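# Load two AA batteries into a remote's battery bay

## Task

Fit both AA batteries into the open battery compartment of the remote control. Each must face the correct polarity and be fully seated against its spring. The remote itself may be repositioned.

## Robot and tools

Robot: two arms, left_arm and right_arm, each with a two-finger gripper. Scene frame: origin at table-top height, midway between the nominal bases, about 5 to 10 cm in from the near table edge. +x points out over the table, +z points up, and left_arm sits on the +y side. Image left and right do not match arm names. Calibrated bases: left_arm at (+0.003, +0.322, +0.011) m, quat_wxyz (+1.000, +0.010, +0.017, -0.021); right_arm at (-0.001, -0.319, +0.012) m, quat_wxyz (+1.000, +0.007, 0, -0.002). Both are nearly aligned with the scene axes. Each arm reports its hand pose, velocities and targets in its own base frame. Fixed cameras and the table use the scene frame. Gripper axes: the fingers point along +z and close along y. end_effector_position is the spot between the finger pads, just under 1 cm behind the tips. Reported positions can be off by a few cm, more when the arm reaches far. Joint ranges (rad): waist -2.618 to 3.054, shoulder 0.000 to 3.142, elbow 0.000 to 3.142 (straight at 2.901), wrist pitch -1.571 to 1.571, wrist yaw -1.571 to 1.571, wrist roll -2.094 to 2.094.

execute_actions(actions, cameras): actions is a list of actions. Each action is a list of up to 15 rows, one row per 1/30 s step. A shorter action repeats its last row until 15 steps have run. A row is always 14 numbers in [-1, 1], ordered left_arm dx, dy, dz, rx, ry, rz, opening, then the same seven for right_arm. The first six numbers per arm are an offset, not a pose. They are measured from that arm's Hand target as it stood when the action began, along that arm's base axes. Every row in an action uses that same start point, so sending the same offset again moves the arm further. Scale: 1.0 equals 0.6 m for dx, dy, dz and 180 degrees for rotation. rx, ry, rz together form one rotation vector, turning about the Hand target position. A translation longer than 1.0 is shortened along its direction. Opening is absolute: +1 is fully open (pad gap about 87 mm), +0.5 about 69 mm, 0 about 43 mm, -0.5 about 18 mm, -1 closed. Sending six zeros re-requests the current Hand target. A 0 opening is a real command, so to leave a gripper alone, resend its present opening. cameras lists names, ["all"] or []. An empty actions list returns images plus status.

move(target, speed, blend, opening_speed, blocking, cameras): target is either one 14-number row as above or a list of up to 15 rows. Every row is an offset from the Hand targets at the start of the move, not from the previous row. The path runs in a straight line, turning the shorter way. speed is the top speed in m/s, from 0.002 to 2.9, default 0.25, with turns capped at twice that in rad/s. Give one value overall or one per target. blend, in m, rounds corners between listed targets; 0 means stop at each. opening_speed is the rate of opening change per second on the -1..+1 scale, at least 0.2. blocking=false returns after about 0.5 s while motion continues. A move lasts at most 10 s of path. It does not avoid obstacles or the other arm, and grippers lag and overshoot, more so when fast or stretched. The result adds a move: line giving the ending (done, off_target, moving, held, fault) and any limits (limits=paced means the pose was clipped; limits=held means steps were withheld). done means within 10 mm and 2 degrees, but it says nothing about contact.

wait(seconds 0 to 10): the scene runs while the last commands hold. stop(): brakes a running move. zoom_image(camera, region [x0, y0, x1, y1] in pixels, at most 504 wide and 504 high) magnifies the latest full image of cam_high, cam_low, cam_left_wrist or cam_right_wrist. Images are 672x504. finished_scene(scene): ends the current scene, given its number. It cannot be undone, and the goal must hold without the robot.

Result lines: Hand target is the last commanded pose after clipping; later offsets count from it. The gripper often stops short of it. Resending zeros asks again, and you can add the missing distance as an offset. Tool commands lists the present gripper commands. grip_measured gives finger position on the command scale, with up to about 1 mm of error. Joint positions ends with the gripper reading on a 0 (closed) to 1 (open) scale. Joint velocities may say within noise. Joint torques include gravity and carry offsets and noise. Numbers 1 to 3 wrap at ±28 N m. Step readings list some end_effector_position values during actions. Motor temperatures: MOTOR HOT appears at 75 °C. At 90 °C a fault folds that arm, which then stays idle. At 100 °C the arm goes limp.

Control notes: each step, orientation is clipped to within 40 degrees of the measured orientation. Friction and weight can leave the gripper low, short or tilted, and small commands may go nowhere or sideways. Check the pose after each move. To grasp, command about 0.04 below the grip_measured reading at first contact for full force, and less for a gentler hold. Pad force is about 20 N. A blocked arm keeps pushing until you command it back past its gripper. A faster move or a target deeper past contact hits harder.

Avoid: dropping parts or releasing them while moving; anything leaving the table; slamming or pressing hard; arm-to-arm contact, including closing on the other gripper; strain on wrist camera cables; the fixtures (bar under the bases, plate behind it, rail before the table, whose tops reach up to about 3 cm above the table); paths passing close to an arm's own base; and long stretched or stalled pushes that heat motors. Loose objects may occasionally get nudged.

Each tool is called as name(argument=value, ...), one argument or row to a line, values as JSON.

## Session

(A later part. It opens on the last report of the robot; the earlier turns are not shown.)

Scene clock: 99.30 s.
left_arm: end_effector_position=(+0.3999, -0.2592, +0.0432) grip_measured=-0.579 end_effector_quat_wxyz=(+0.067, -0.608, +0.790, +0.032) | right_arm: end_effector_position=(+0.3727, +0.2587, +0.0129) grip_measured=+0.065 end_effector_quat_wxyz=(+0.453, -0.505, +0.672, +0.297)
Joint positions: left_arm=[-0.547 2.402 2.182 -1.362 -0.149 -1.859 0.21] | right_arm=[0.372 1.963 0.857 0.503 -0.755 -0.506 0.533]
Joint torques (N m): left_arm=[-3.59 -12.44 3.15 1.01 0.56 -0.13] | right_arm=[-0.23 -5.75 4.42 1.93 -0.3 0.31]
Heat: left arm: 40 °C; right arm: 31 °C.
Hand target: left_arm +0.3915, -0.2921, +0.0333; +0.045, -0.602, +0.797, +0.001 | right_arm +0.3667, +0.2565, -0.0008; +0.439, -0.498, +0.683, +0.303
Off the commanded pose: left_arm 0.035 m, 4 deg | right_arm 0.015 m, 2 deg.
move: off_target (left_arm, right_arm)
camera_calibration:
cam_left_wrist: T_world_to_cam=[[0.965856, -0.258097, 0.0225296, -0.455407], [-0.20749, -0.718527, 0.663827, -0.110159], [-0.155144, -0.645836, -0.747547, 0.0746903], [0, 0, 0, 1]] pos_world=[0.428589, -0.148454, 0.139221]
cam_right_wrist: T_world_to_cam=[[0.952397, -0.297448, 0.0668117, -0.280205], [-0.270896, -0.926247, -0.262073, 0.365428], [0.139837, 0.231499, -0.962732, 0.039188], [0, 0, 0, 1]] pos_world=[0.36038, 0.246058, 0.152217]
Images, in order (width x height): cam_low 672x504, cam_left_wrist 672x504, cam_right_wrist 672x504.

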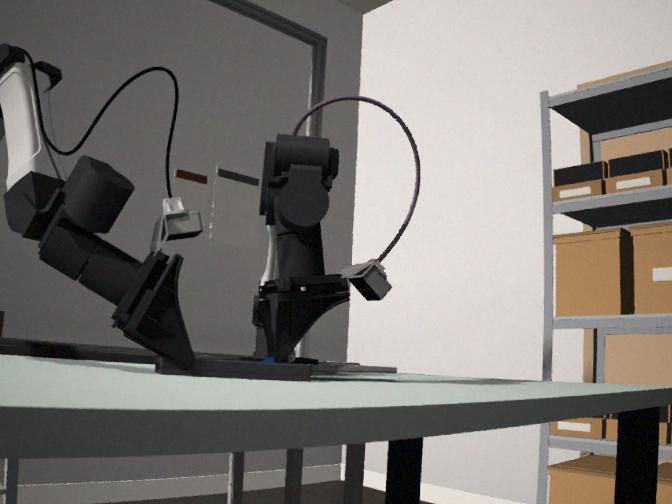

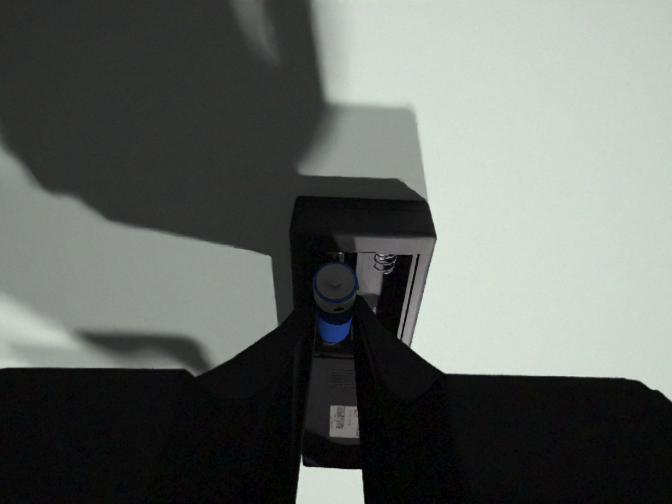

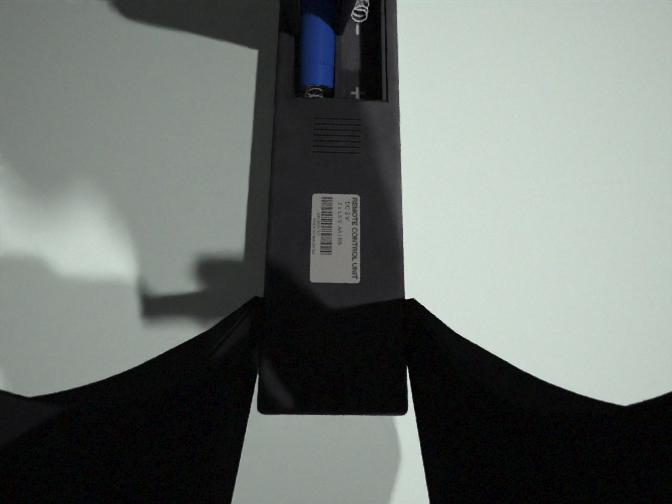

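move(
  target=[-0.005,-0.016,-0.07,-0.116,0.038,0,-0.66,0,0,0,0,0,0,0.0],
  speed=0.1,
  cameras=["cam_left_wrist","cam_right_wrist","cam_low"],
)

zoom_image(
  camera="cam_left_wrist",
  region=[280, 180, 440, 390],
)

zoom_image(
  camera="cam_low",
  region=[210, 310, 350, 400],
)

zoom_image(
  camera="cam_right_wrist",
  region=[270, 0, 420, 120],
)

Scene clock: 102.53 s.
left_arm: end_effector_position=(+0.4065, -0.2664, +0.0408) grip_measured=-0.579 end_effector_quat_wxyz=(-0.080, -0.622, +0.770, -0.118) | right_arm: end_effector_position=(+0.3767, +0.2515, +0.0126) grip_measured=+0.065 end_effector_quat_wxyz=(+0.455, -0.499, +0.677, +0.294)
Joint positions: left_arm=[-0.408 2.269 1.852 -1.016 0.252 -1.785 0.21] | right_arm=[0.352 1.963 0.855 0.503 -0.758 -0.506 0.533]
Joint torques (N m): left_arm=[-5.16 -4.19 0.9 1.63 0.55 0.07] | right_arm=[1.57 -5.78 4.41 1.87 -0.28 0.27]
Motor temperatures (°C): left_arm=[21 39 24 22 20 21 24] | right_arm=[19 26 27 31 22 22 22]
Heat: left arm: 39 °C; right arm: 31 °C.
Hand target: left_arm +0.3885, -0.3017, -0.0088; -0.112, -0.599, +0.786, -0.108 | right_arm +0.3667, +0.2565, -0.0008; +0.439, -0.498, +0.683, +0.303
Off the commanded pose: left_arm 0.063 m, 5 deg | right_arm 0.017 m, 2 deg.
move: off_target (left_arm, right_arm)
camera_calibration:
cam_left_wrist: T_world_to_cam=[[0.976776, -0.201715, 0.0722487, -0.455057], [-0.147861, -0.390548, 0.908631, -0.059193], [-0.155068, -0.898211, -0.411303, -0.0117544], [0, 0, 0, 1]] pos_world=[0.433914, -0.125468, 0.0818272]
cam_right_wrist: T_world_to_cam=[[0.947373, -0.313552, 0.0645726, -0.280197], [-0.287016, -0.921257, -0.262502, 0.364641], [0.141796, 0.230154, -0.962769, 0.0395807], [0, 0, 0, 1]] pos_world=[0.364496, 0.238963, 0.151919]
Images, in order (width x height): cam_low 672x504, cam_left_wrist 672x504, cam_right_wrist 672x504.

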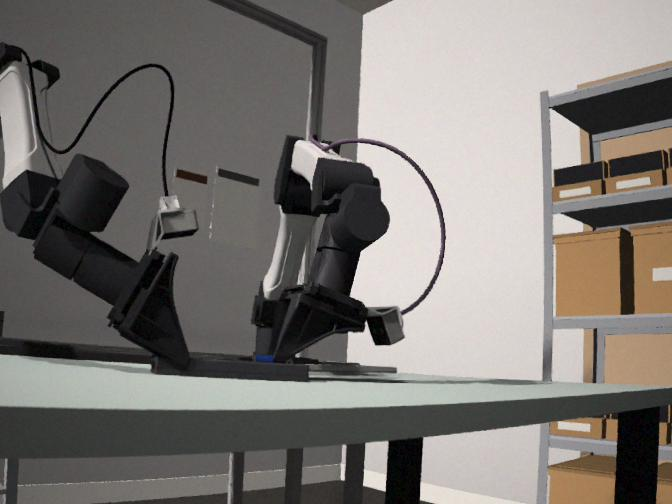

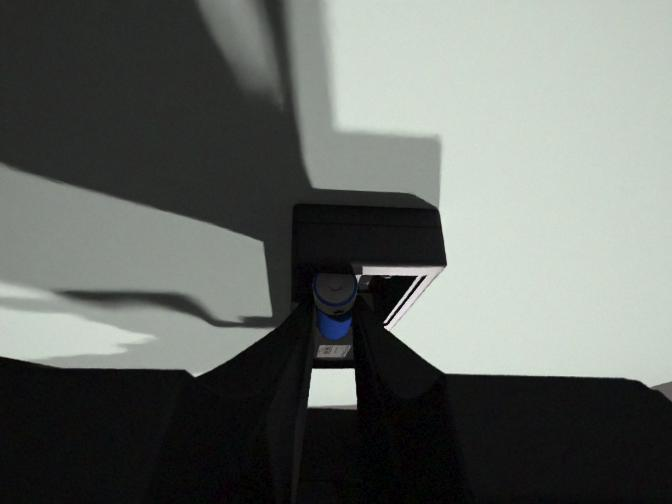

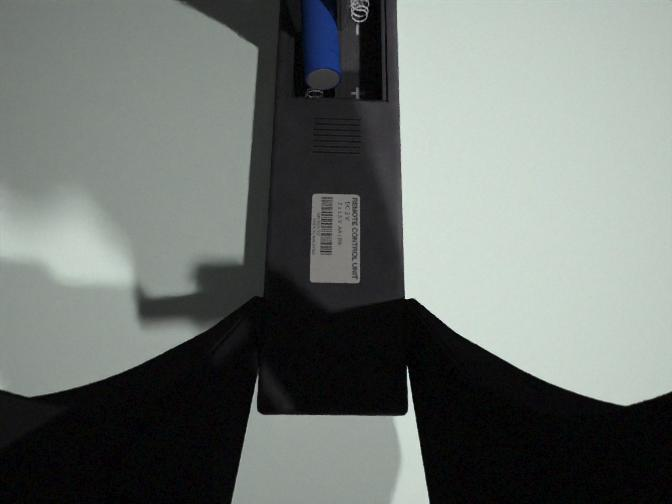

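Scaled by 2.400 from the camera's 672x504 image, which has a finer 960x720 frame.

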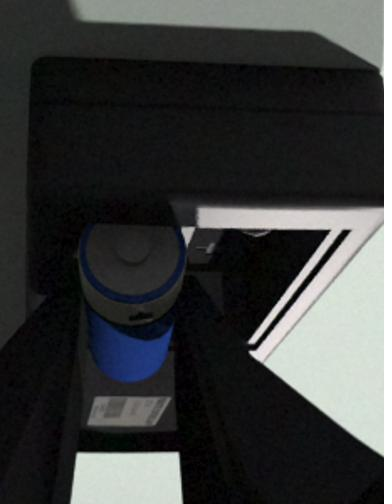

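Scaled by 3.600 from the camera's 672x504 image, which has a finer 960x720 frame.

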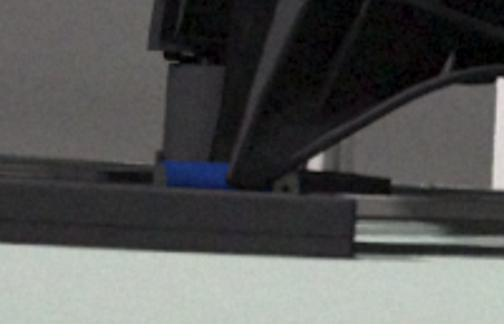

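Scaled by 3.360 from the camera's 672x504 image, which has a finer 960x720 frame.

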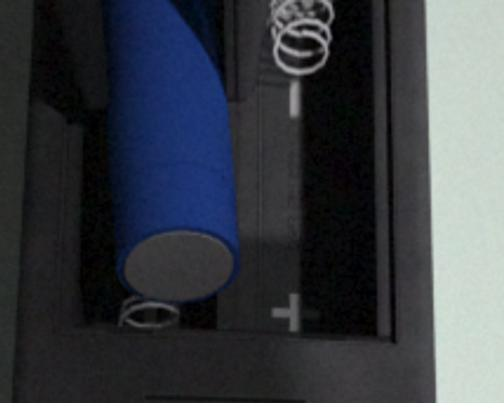

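move(
  target=[-0.003,0.0,-0.02,0.08,-0.026,0.0,-0.66,0,0,0,0,0,0,0.0],
  speed=0.1,
  cameras=["cam_left_wrist","cam_right_wrist","cam_low"],
)

zoom_image(
  camera="cam_left_wrist",
  region=[280, 180, 440, 390],
)

zoom_image(
  camera="cam_low",
  region=[210, 310, 350, 400],
)

zoom_image(
  camera="cam_right_wrist",
  region=[270, 0, 420, 120],
)

Scene clock: 104.90 s.
left_arm: end_effector_position=(+0.4058, -0.2678, +0.0408) grip_measured=-0.579 end_effector_quat_wxyz=(+0.033, -0.615, +0.785, -0.060) | right_arm: end_effector_position=(+0.3767, +0.2515, +0.0126) grip_measured=+0.065 end_effector_quat_wxyz=(+0.455, -0.499, +0.677, +0.294)
Joint positions: left_arm=[-0.506 2.267 1.912 -1.079 -0.014 -1.834 0.21] | right_arm=[0.352 1.963 0.855 0.503 -0.758 -0.506 0.533]
Joint torques (N m): left_arm=[-4.97 -1.58 2.62 1.33 0.33 -0.18] | right_arm=[1.54 -5.65 4.51 1.9 -0.27 0.29]
Heat: left arm: 39 °C; right arm: 32 °C.
Hand target: left_arm +0.3866, -0.3017, -0.0207; -0.005, -0.603, +0.797, -0.033 | right_arm +0.3667, +0.2565, -0.0008; +0.439, -0.498, +0.683, +0.303
Off the commanded pose: left_arm 0.073 m, 6 deg | right_arm 0.017 m, 2 deg.
move: off_target (left_arm, right_arm)
camera_calibration:
cam_left_wrist: T_world_to_cam=[[0.963479, -0.236549, 0.125507, -0.460727], [-0.244379, -0.585091, 0.773271, -0.0672811], [-0.109483, -0.775702, -0.621531, 0.00984621], [0, 0, 0, 1]] pos_world=[0.428537, -0.140712, 0.115971]
cam_right_wrist: T_world_to_cam=[[0.947373, -0.313552, 0.0645726, -0.280197], [-0.287016, -0.921257, -0.262502, 0.364641], [0.141796, 0.230154, -0.962769, 0.0395807], [0, 0, 0, 1]] pos_world=[0.364496, 0.238963, 0.151919]
Images, in order (width x height): cam_low 672x504, cam_left_wrist 672x504, cam_right_wrist 672x504.

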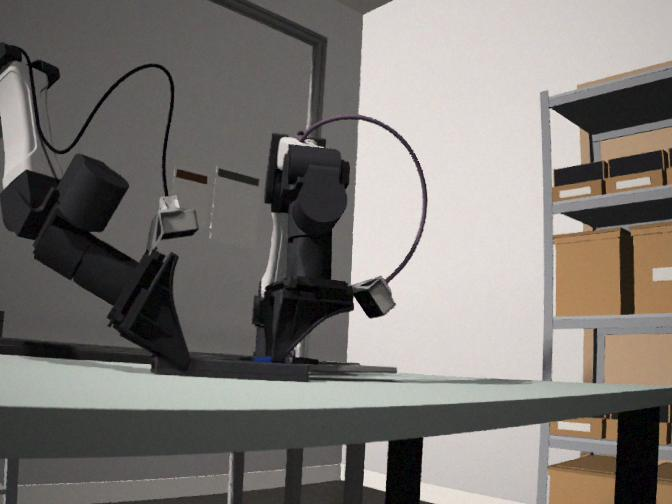

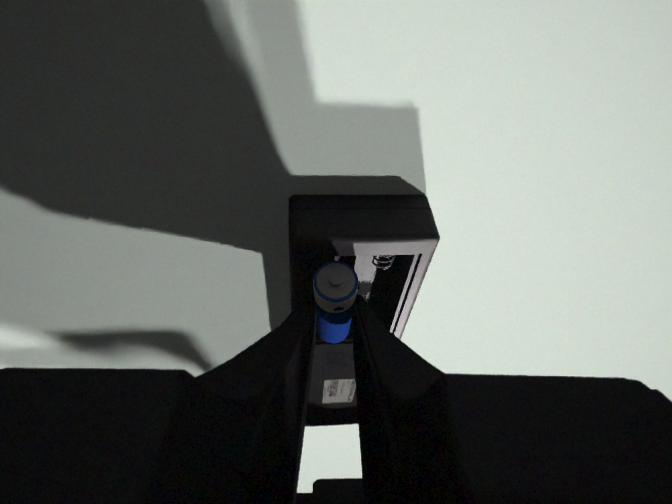

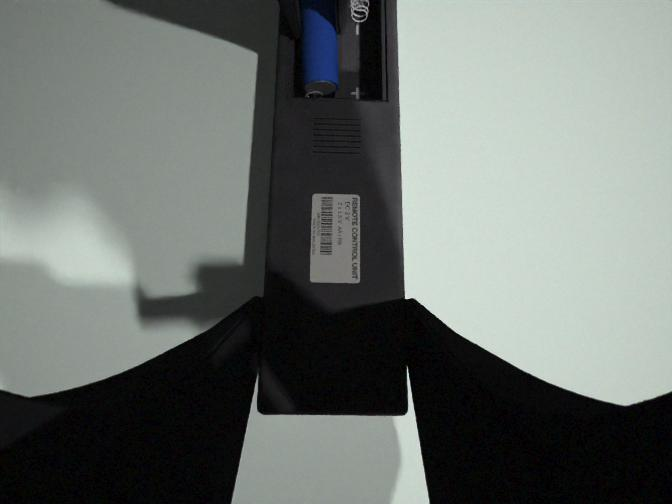

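Scaled by 2.400 from the camera's 672x504 image, which has a finer 960x720 frame.

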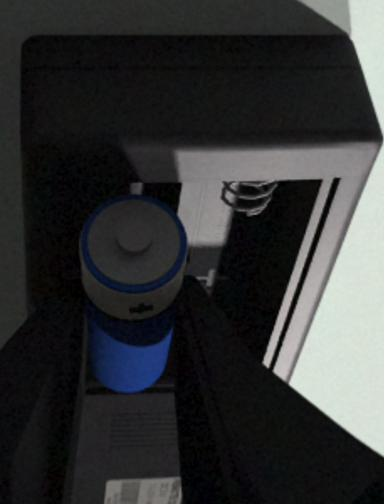

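Scaled by 3.600 from the camera's 672x504 image, which has a finer 960x720 frame.

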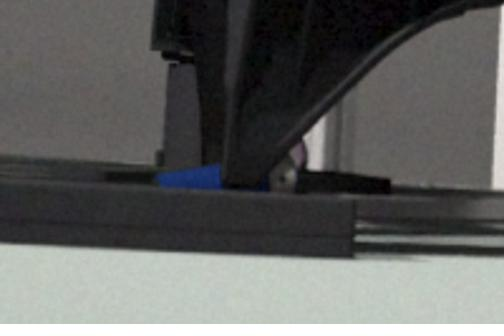

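Scaled by 3.360 from the camera's 672x504 image, which has a finer 960x720 frame.

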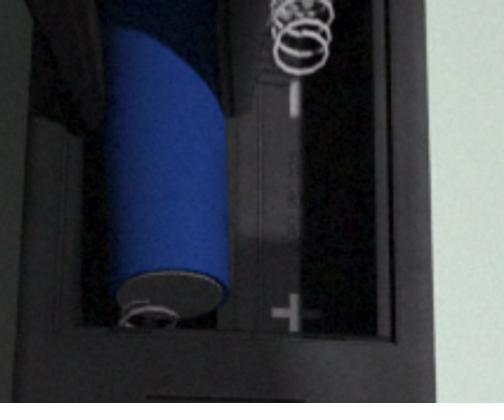

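move(
  target=[0.031,0.071,0.128,0.061,-0.003,-0.009,-0.66,0,0,0,0,0,0,0.0],
  speed=0.1,
  cameras=["cam_left_wrist","cam_right_wrist","cam_low"],
)

zoom_image(
  camera="cam_left_wrist",
  region=[280, 180, 440, 390],
)

zoom_image(
  camera="cam_low",
  region=[210, 310, 350, 400],
)

zoom_image(
  camera="cam_right_wrist",
  region=[270, 0, 420, 120],
)

Scene clock: 108.20 s.
left_arm: end_effector_position=(+0.4055, -0.2588, +0.0533) grip_measured=-0.579 end_effector_quat_wxyz=(+0.053, -0.596, +0.801, +0.036) | right_arm: end_effector_position=(+0.3758, +0.2545, +0.0129) grip_measured=+0.065 end_effector_quat_wxyz=(+0.456, -0.501, +0.674, +0.294)
Joint positions: left_arm=[-0.53 2.47 2.344 -1.47 -0.126 -1.811 0.21] | right_arm=[0.36 1.964 0.855 0.51 -0.755 -0.506 0.533]
Joint torques (N m): left_arm=[-0.39 -12.04 9.63 -0.09 -0.36 0.18] | right_arm=[0.87 -5.67 4.66 1.83 -0.32 0.28]
Heat: left arm: 38 °C; right arm: 32 °C.
Hand target: left_arm +0.4052, -0.2592, +0.0561; +0.057, -0.590, +0.805, +0.041 | right_arm +0.3667, +0.2565, -0.0009; +0.439, -0.499, +0.683, +0.303
Off the commanded pose: left_arm 0.003 m, 1 deg | right_arm 0.017 m, 3 deg.
move: off_target (right_arm)
camera_calibration:
cam_left_wrist: T_world_to_cam=[[0.957716, -0.287685, -0.00419908, -0.463887], [-0.209125, -0.706062, 0.676567, -0.11213], [-0.197603, -0.647081, -0.736369, 0.0996596], [0, 0, 0, 1]] pos_world=[0.440516, -0.148136, 0.147302]
cam_right_wrist: T_world_to_cam=[[0.948626, -0.308633, 0.0696675, -0.280343], [-0.280835, -0.922757, -0.263914, 0.36518], [0.145739, 0.230791, -0.962027, 0.0376411], [0, 0, 0, 1]] pos_world=[0.36301, 0.241762, 0.152119]
Images, in order (width x height): cam_low 672x504, cam_left_wrist 672x504, cam_right_wrist 672x504.

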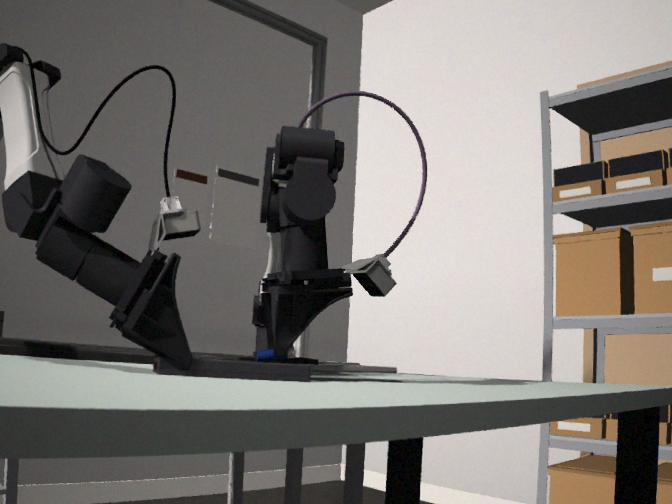

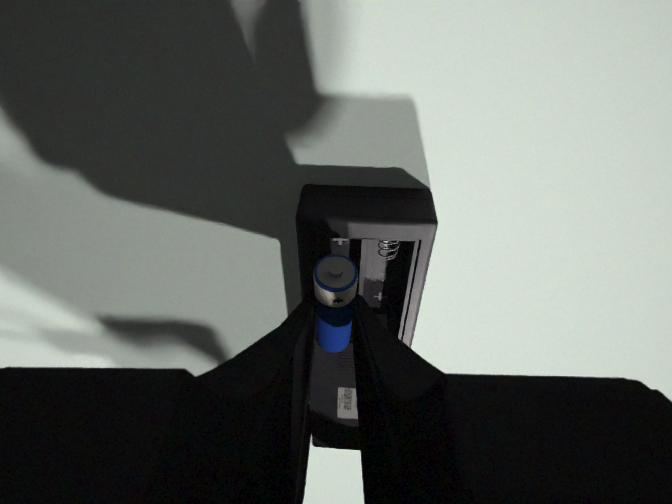

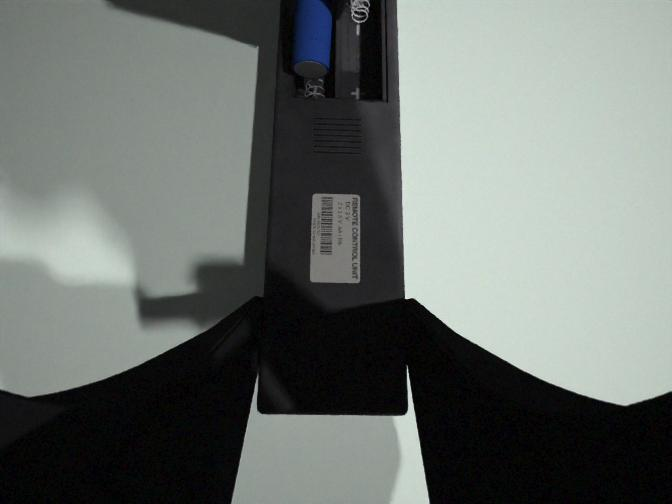

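Scaled by 2.400 from the camera's 672x504 image, which has a finer 960x720 frame.

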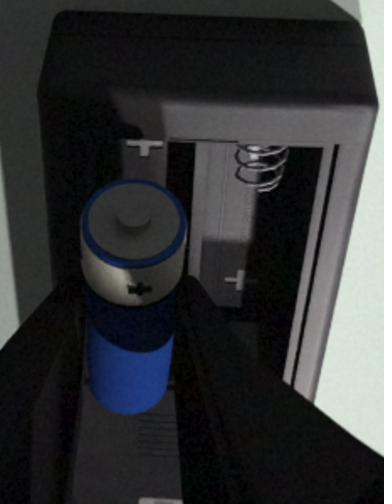

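Scaled by 3.600 from the camera's 672x504 image, which has a finer 960x720 frame.

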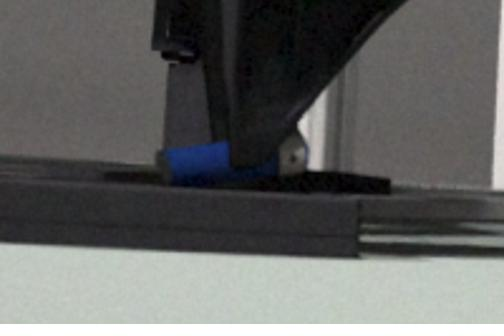

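Scaled by 3.360 from the camera's 672x504 image, which has a finer 960x720 frame.

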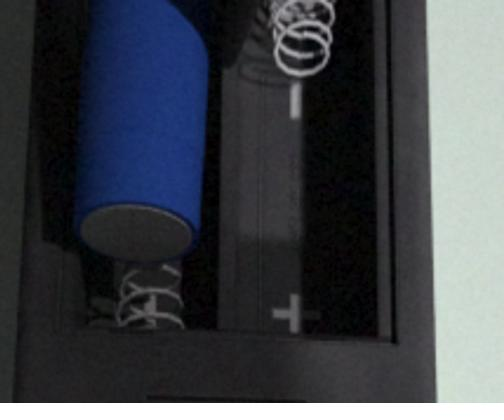

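move(
  target=[
    [0.003,0.011,0,0.063,-0.0205,0,-0.66,0,0,0,0,0,0,0.0],
    [0.003,0.011,-0.028,0.063,-0.0205,0,-0.66,0,0,0,0,0,0,0.0],
  ],
  speed=0.1,
  cameras=["cam_left_wrist","cam_right_wrist","cam_low"],
)

zoom_image(
  camera="cam_left_wrist",
  region=[280, 180, 440, 390],
)

zoom_image(
  camera="cam_low",
  region=[210, 310, 350, 400],
)

zoom_image(
  camera="cam_right_wrist",
  region=[270, 0, 420, 120],
)

Scene clock: 110.87 s.
left_arm: end_effector_position=(+0.4084, -0.2532, +0.0455) grip_measured=-0.579 end_effector_quat_wxyz=(+0.138, -0.581, +0.797, +0.089) | right_arm: end_effector_position=(+0.3758, +0.2545, +0.0129) grip_measured=+0.065 end_effector_quat_wxyz=(+0.456, -0.501, +0.674, +0.294)
Joint positions: left_arm=[-0.592 2.539 2.441 -1.548 -0.322 -1.864 0.21] | right_arm=[0.36 1.964 0.855 0.51 -0.755 -0.506 0.533]
Joint torques (N m): left_arm=[-0.47 -11.18 8.01 -0.13 -0.45 -0.06] | right_arm=[0.84 -5.72 4.55 1.82 -0.32 0.27]
Heat: left arm: 38 °C; right arm: 32 °C.
Hand target: left_arm +0.4069, -0.2526, +0.0393; +0.140, -0.582, +0.795, +0.101 | right_arm +0.3667, +0.2565, -0.0009; +0.439, -0.499, +0.683, +0.303
Off the commanded pose: left_arm 0.006 m, 1 deg | right_arm 0.017 m, 3 deg.
move: off_target (right_arm)
camera_calibration:
cam_left_wrist: T_world_to_cam=[[0.951637, -0.307065, 0.00989793, -0.468203], [-0.267987, -0.813914, 0.515487, -0.0982365], [-0.150232, -0.493209, -0.85684, 0.123249], [0, 0, 0, 1]] pos_world=[0.43775, -0.162937, 0.160879]
cam_right_wrist: T_world_to_cam=[[0.948712, -0.308413, 0.0694794, -0.280309], [-0.280644, -0.922776, -0.264053, 0.365135], [0.145551, 0.231011, -0.962002, 0.0377633], [0, 0, 0, 1]] pos_world=[0.362909, 0.241763, 0.152219]
Images, in order (width x height): cam_low 672x504, cam_left_wrist 672x504, cam_right_wrist 672x504.

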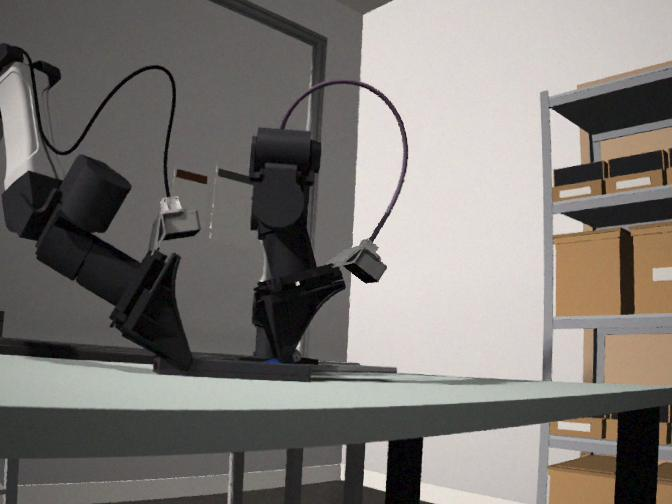

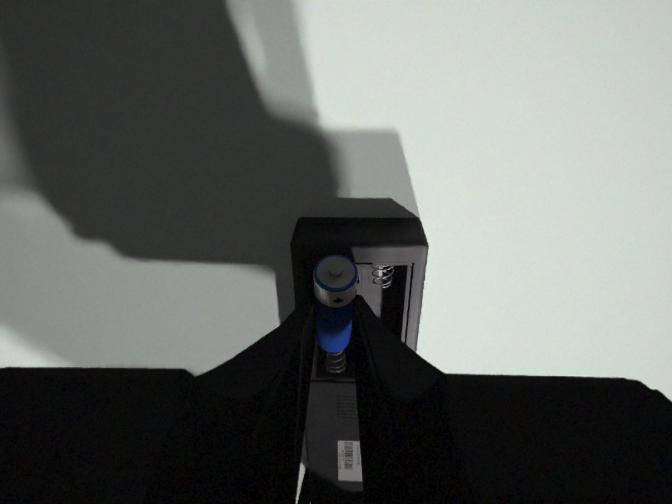

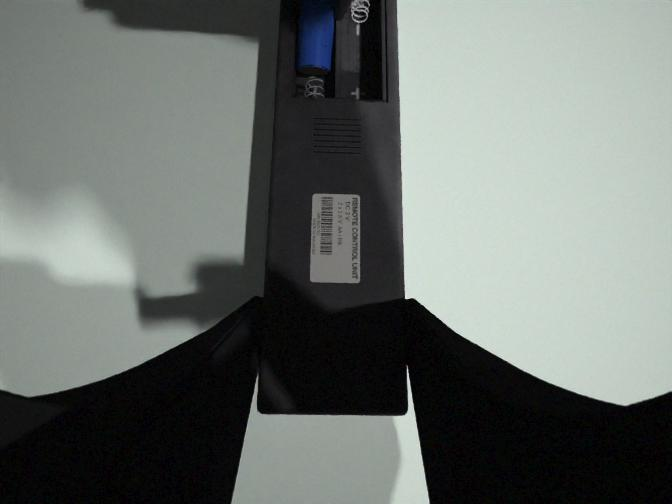

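Scaled by 2.400 from the camera's 672x504 image, which has a finer 960x720 frame.

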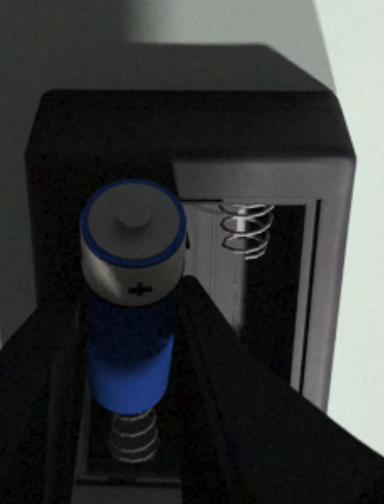

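Scaled by 3.600 from the camera's 672x504 image, which has a finer 960x720 frame.

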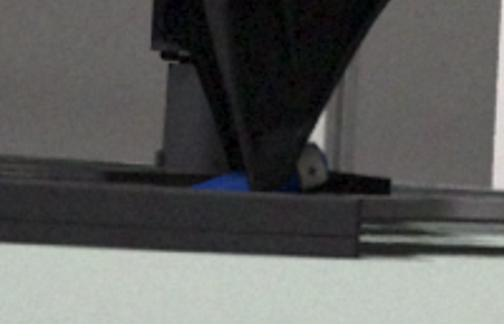

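Scaled by 3.360 from the camera's 672x504 image, which has a finer 960x720 frame.

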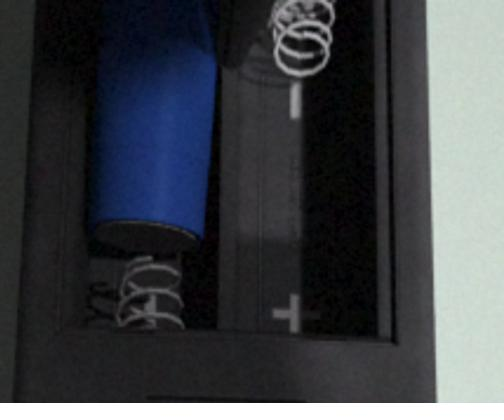

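move(
  target=[-0.019,-0.065,-0.012,0,0,0,-0.66,0.003,0.012,0,0,0,0,0.0],
  speed=0.08,
  cameras=["cam_left_wrist","cam_right_wrist","cam_low"],
)

zoom_image(
  camera="cam_left_wrist",
  region=[280, 180, 440, 390],
)

zoom_image(
  camera="cam_low",
  region=[210, 310, 350, 400],
)

zoom_image(
  camera="cam_right_wrist",
  region=[270, 0, 420, 120],
)

Scene clock: 112.40 s.
left_arm: end_effector_position=(+0.4043, -0.2640, +0.0456) grip_measured=-0.579 end_effector_quat_wxyz=(+0.172, -0.582, +0.789, +0.100) | right_arm: end_effector_position=(+0.3756, +0.2548, +0.0127) grip_measured=+0.065 end_effector_quat_wxyz=(+0.456, -0.500, +0.675, +0.294)
Joint positions: left_arm=[-0.641 2.577 2.505 -1.596 -0.388 -1.932 0.21] | right_arm=[0.362 1.964 0.855 0.51 -0.753 -0.502 0.533]
Joint torques (N m): left_arm=[-2.73 -10.3 7.99 0.32 0.37 -0.11] | right_arm=[2.36 -4.78 6 1.86 -0.15 0.39]
Heat: left arm: 39 °C; right arm: 32 °C.
Hand target: left_arm +0.3956, -0.2916, +0.0320; +0.140, -0.582, +0.794, +0.101 | right_arm +0.3685, +0.2637, -0.0009; +0.439, -0.498, +0.683, +0.303
Off the commanded pose: left_arm 0.032 m, 4 deg | right_arm 0.018 m, 2 deg.
joint read past its limit (left arm) — joint 4 (wrist pitch), lower limit.
joint sent to its limit (left arm) — joint 4 (wrist pitch), lower limit. The joint targets still meet the commanded pose.
move: off_target (left_arm, right_arm)
camera_calibration:
cam_left_wrist: T_world_to_cam=[[0.953334, -0.300106, 0.0330261, -0.467481], [-0.281519, -0.844063, 0.456403, -0.107981], [-0.109093, -0.444402, -0.88916, 0.115073], [0, 0, 0, 1]] pos_world=[0.427821, -0.180298, 0.16704]
cam_right_wrist: T_world_to_cam=[[0.948251, -0.310306, 0.0673011, -0.279368], [-0.283126, -0.922271, -0.263165, 0.366241], [0.143732, 0.230492, -0.9624, 0.0382742], [0, 0, 0, 1]] pos_world=[0.363103, 0.242262, 0.152019]
Images, in order (width x height): cam_low 672x504, cam_left_wrist 672x504, cam_right_wrist 672x504.

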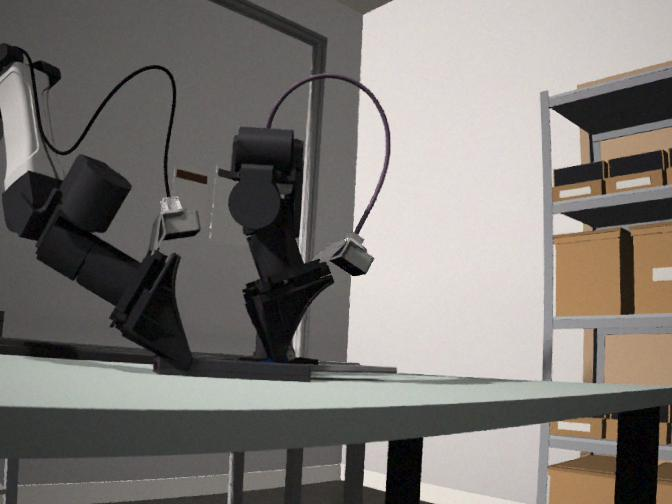

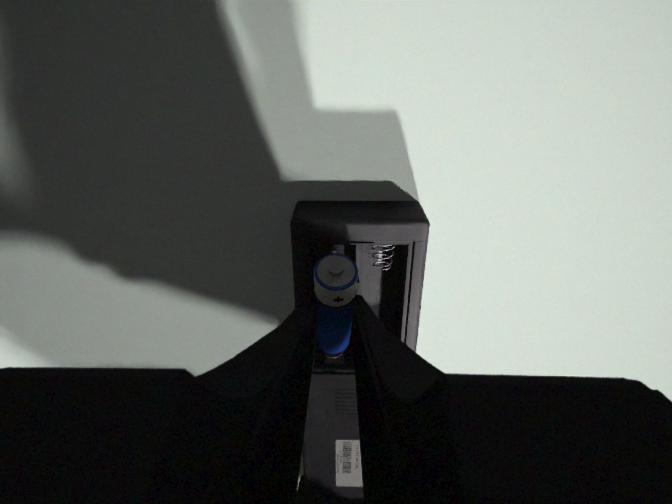

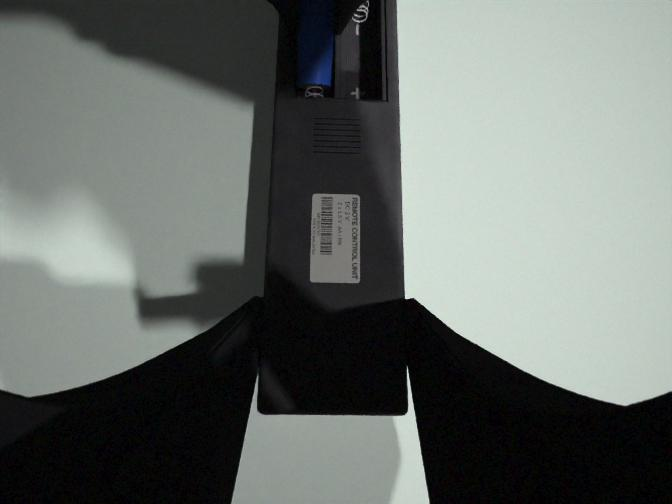

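Scaled by 2.400 from the camera's 672x504 image, which has a finer 960x720 frame.

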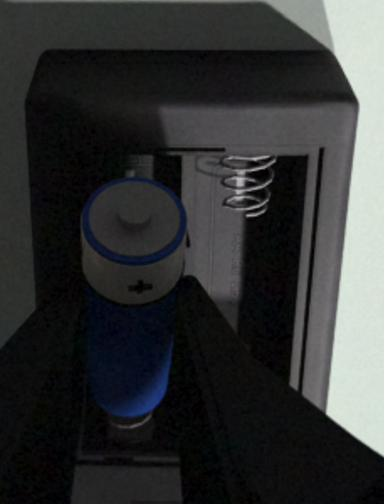

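Scaled by 3.600 from the camera's 672x504 image, which has a finer 960x720 frame.

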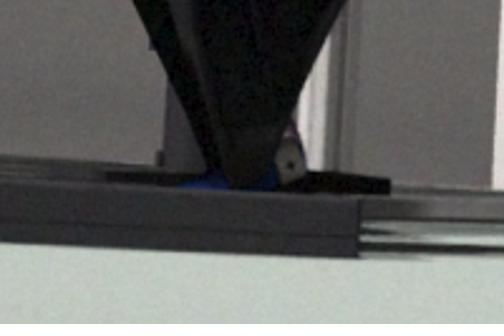

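Scaled by 3.360 from the camera's 672x504 image, which has a finer 960x720 frame.

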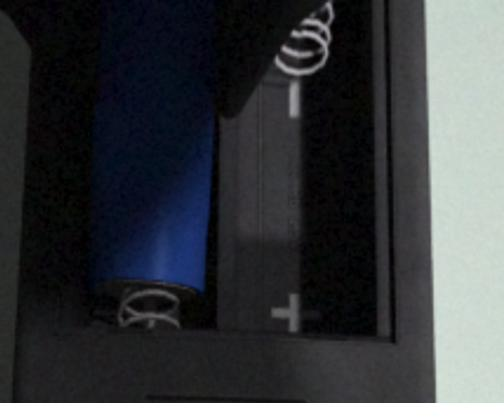

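move(
  target=[-0.006,-0.02,-0.05,-0.08,0.0255,0,-0.66,0,0,0,0,0,0,0.0],
  speed=0.1,
  cameras=["cam_left_wrist","cam_right_wrist","cam_low"],
)

zoom_image(
  camera="cam_left_wrist",
  region=[280, 180, 440, 390],
)

zoom_image(
  camera="cam_low",
  region=[210, 310, 350, 400],
)

zoom_image(
  camera="cam_right_wrist",
  region=[270, 0, 420, 120],
)

Scene clock: 115.00 s.
left_arm: end_effector_position=(+0.4039, -0.2634, +0.0422) grip_measured=-0.579 end_effector_quat_wxyz=(+0.091, -0.602, +0.792, +0.052) | right_arm: end_effector_position=(+0.3756, +0.2548, +0.0127) grip_measured=+0.065 end_effector_quat_wxyz=(+0.456, -0.500, +0.675, +0.294)
Joint positions: left_arm=[-0.572 2.475 2.313 -1.445 -0.208 -1.875 0.21] | right_arm=[0.362 1.964 0.855 0.51 -0.753 -0.502 0.533]
Joint torques (N m): left_arm=[-2.69 -7.8 1.46 1.25 1.19 0.08] | right_arm=[2.36 -4.72 6 1.88 -0.19 0.37]
Heat: left arm: 38 °C; right arm: 32 °C.
Hand target: left_arm +0.3920, -0.3035, +0.0021; +0.034, -0.591, +0.806, +0.024 | right_arm +0.3685, +0.2637, -0.0009; +0.439, -0.498, +0.683, +0.303
Off the commanded pose: left_arm 0.058 m, 8 deg | right_arm 0.018 m, 2 deg.
move: off_target (left_arm, right_arm)
camera_calibration:
cam_left_wrist: T_world_to_cam=[[0.96277, -0.269743, 0.0176612, -0.461984], [-0.223169, -0.75627, 0.615022, -0.113248], [-0.152541, -0.596066, -0.788312, 0.08564], [0, 0, 0, 1]] pos_world=[0.432574, -0.159216, 0.14532]
cam_right_wrist: T_world_to_cam=[[0.948251, -0.310306, 0.0673011, -0.279368], [-0.283126, -0.922271, -0.263165, 0.366241], [0.143732, 0.230492, -0.9624, 0.0382742], [0, 0, 0, 1]] pos_world=[0.363103, 0.242262, 0.152019]
Images, in order (width x height): cam_low 672x504, cam_left_wrist 672x504, cam_right_wrist 672x504.

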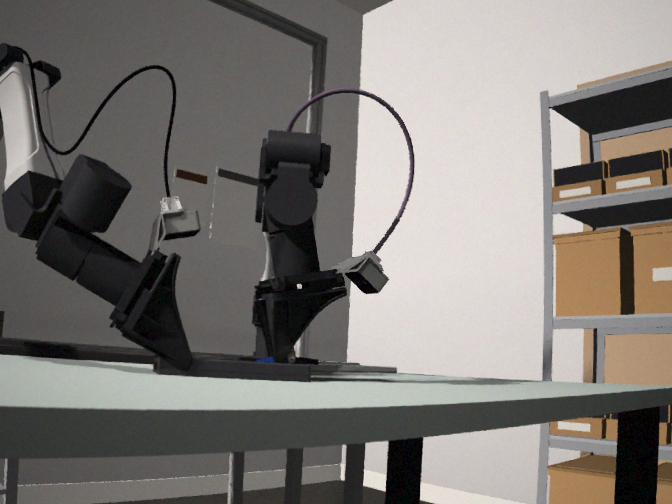

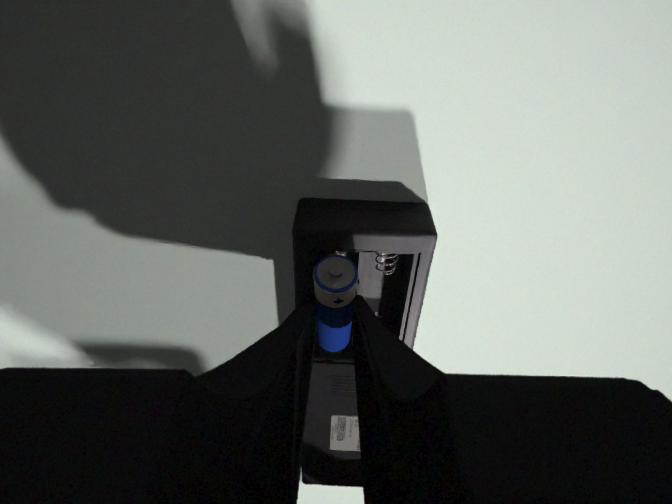

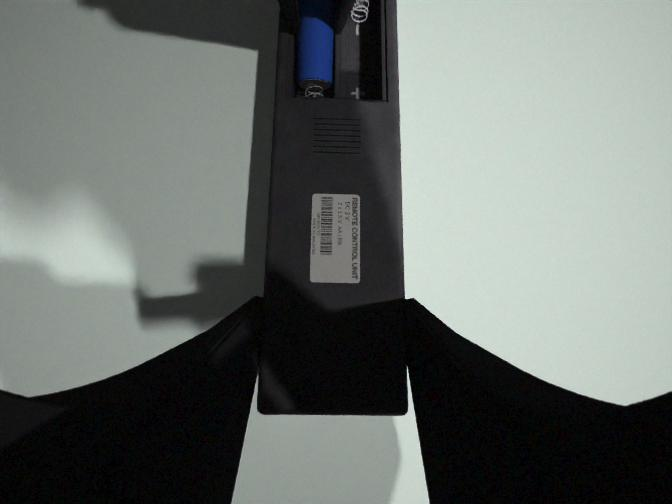

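Scaled by 2.400 from the camera's 672x504 image, which has a finer 960x720 frame.

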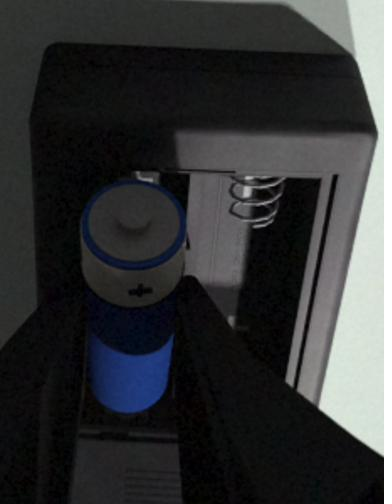

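Scaled by 3.600 from the camera's 672x504 image, which has a finer 960x720 frame.

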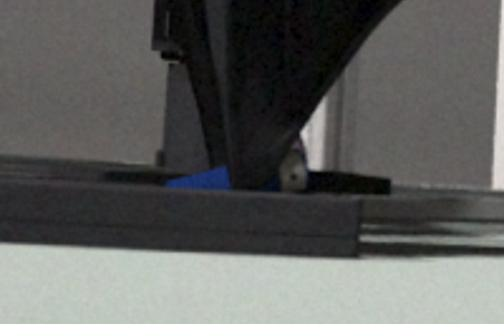

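Scaled by 3.360 from the camera's 672x504 image, which has a finer 960x720 frame.

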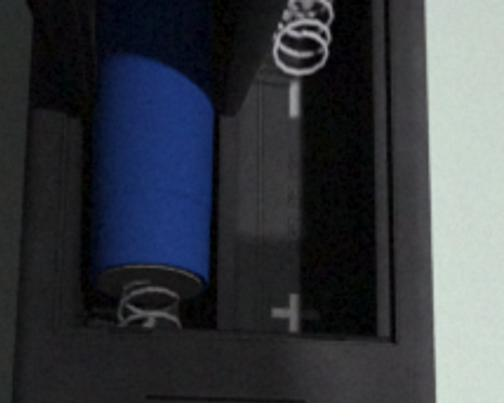

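move(
  target=[-0.006,-0.02,-0.05,-0.045,0.0145,0,-0.66,0,0,0,0,0,0,0.0],
  speed=0.1,
  cameras=["cam_left_wrist","cam_right_wrist","cam_low"],
)

zoom_image(
  camera="cam_left_wrist",
  region=[280, 180, 440, 390],
)

zoom_image(
  camera="cam_low",
  region=[210, 310, 350, 400],
)

zoom_image(
  camera="cam_right_wrist",
  region=[270, 0, 420, 120],
)

Scene clock: 116.97 s.
left_arm: end_effector_position=(+0.4036, -0.2630, +0.0401) grip_measured=-0.579 end_effector_quat_wxyz=(+0.043, -0.610, +0.792, -0.001) | right_arm: end_effector_position=(+0.3756, +0.2548, +0.0127) grip_measured=+0.065 end_effector_quat_wxyz=(+0.456, -0.500, +0.675, +0.294)
Joint positions: left_arm=[-0.523 2.37 2.106 -1.273 -0.078 -1.834 0.211] | right_arm=[0.362 1.964 0.855 0.51 -0.753 -0.502 0.533]
Joint torques (N m): left_arm=[-4.42 -2.11 -0.18 1.83 1.42 0] | right_arm=[2.32 -4.68 6 1.87 -0.17 0.39]
Heat: left arm: 38 °C; right arm: 32 °C.
Hand target: left_arm +0.3885, -0.3155, -0.0279; -0.026, -0.591, +0.806, -0.019 | right_arm +0.3685, +0.2637, -0.0009; +0.439, -0.498, +0.683, +0.303
Off the commanded pose: left_arm 0.087 m, 9 deg | right_arm 0.018 m, 2 deg.
move: off_target (left_arm, right_arm)
camera_calibration:
cam_left_wrist: T_world_to_cam=[[0.96536, -0.257157, 0.0441603, -0.460236], [-0.209198, -0.661678, 0.720013, -0.096608], [-0.155937, -0.70431, -0.692554, 0.053275], [0, 0, 0, 1]] pos_world=[0.43239, -0.144754, 0.126779]
cam_right_wrist: T_world_to_cam=[[0.948251, -0.310306, 0.0673011, -0.279368], [-0.283126, -0.922271, -0.263165, 0.366241], [0.143732, 0.230492, -0.9624, 0.0382742], [0, 0, 0, 1]] pos_world=[0.363103, 0.242262, 0.152019]
Images, in order (width x height): cam_low 672x504, cam_left_wrist 672x504, cam_right_wrist 672x504.

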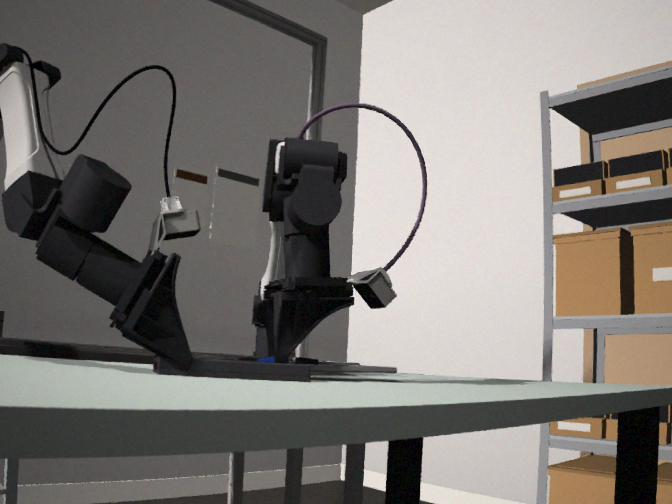

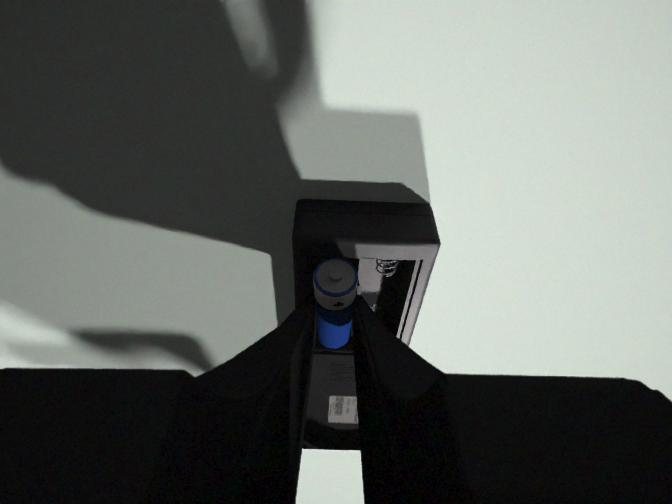

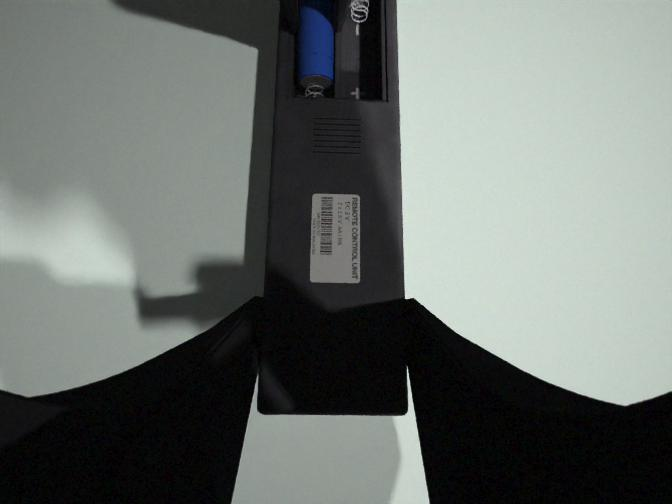

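Scaled by 2.400 from the camera's 672x504 image, which has a finer 960x720 frame.

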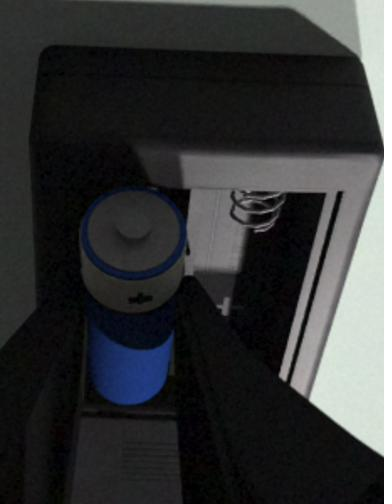

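Scaled by 3.600 from the camera's 672x504 image, which has a finer 960x720 frame.

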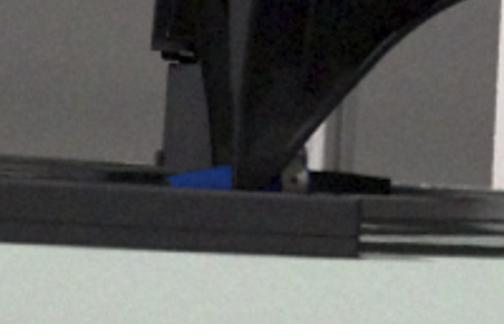

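Scaled by 3.360 from the camera's 672x504 image, which has a finer 960x720 frame.

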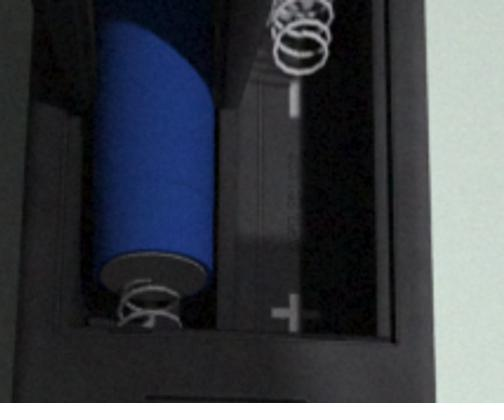

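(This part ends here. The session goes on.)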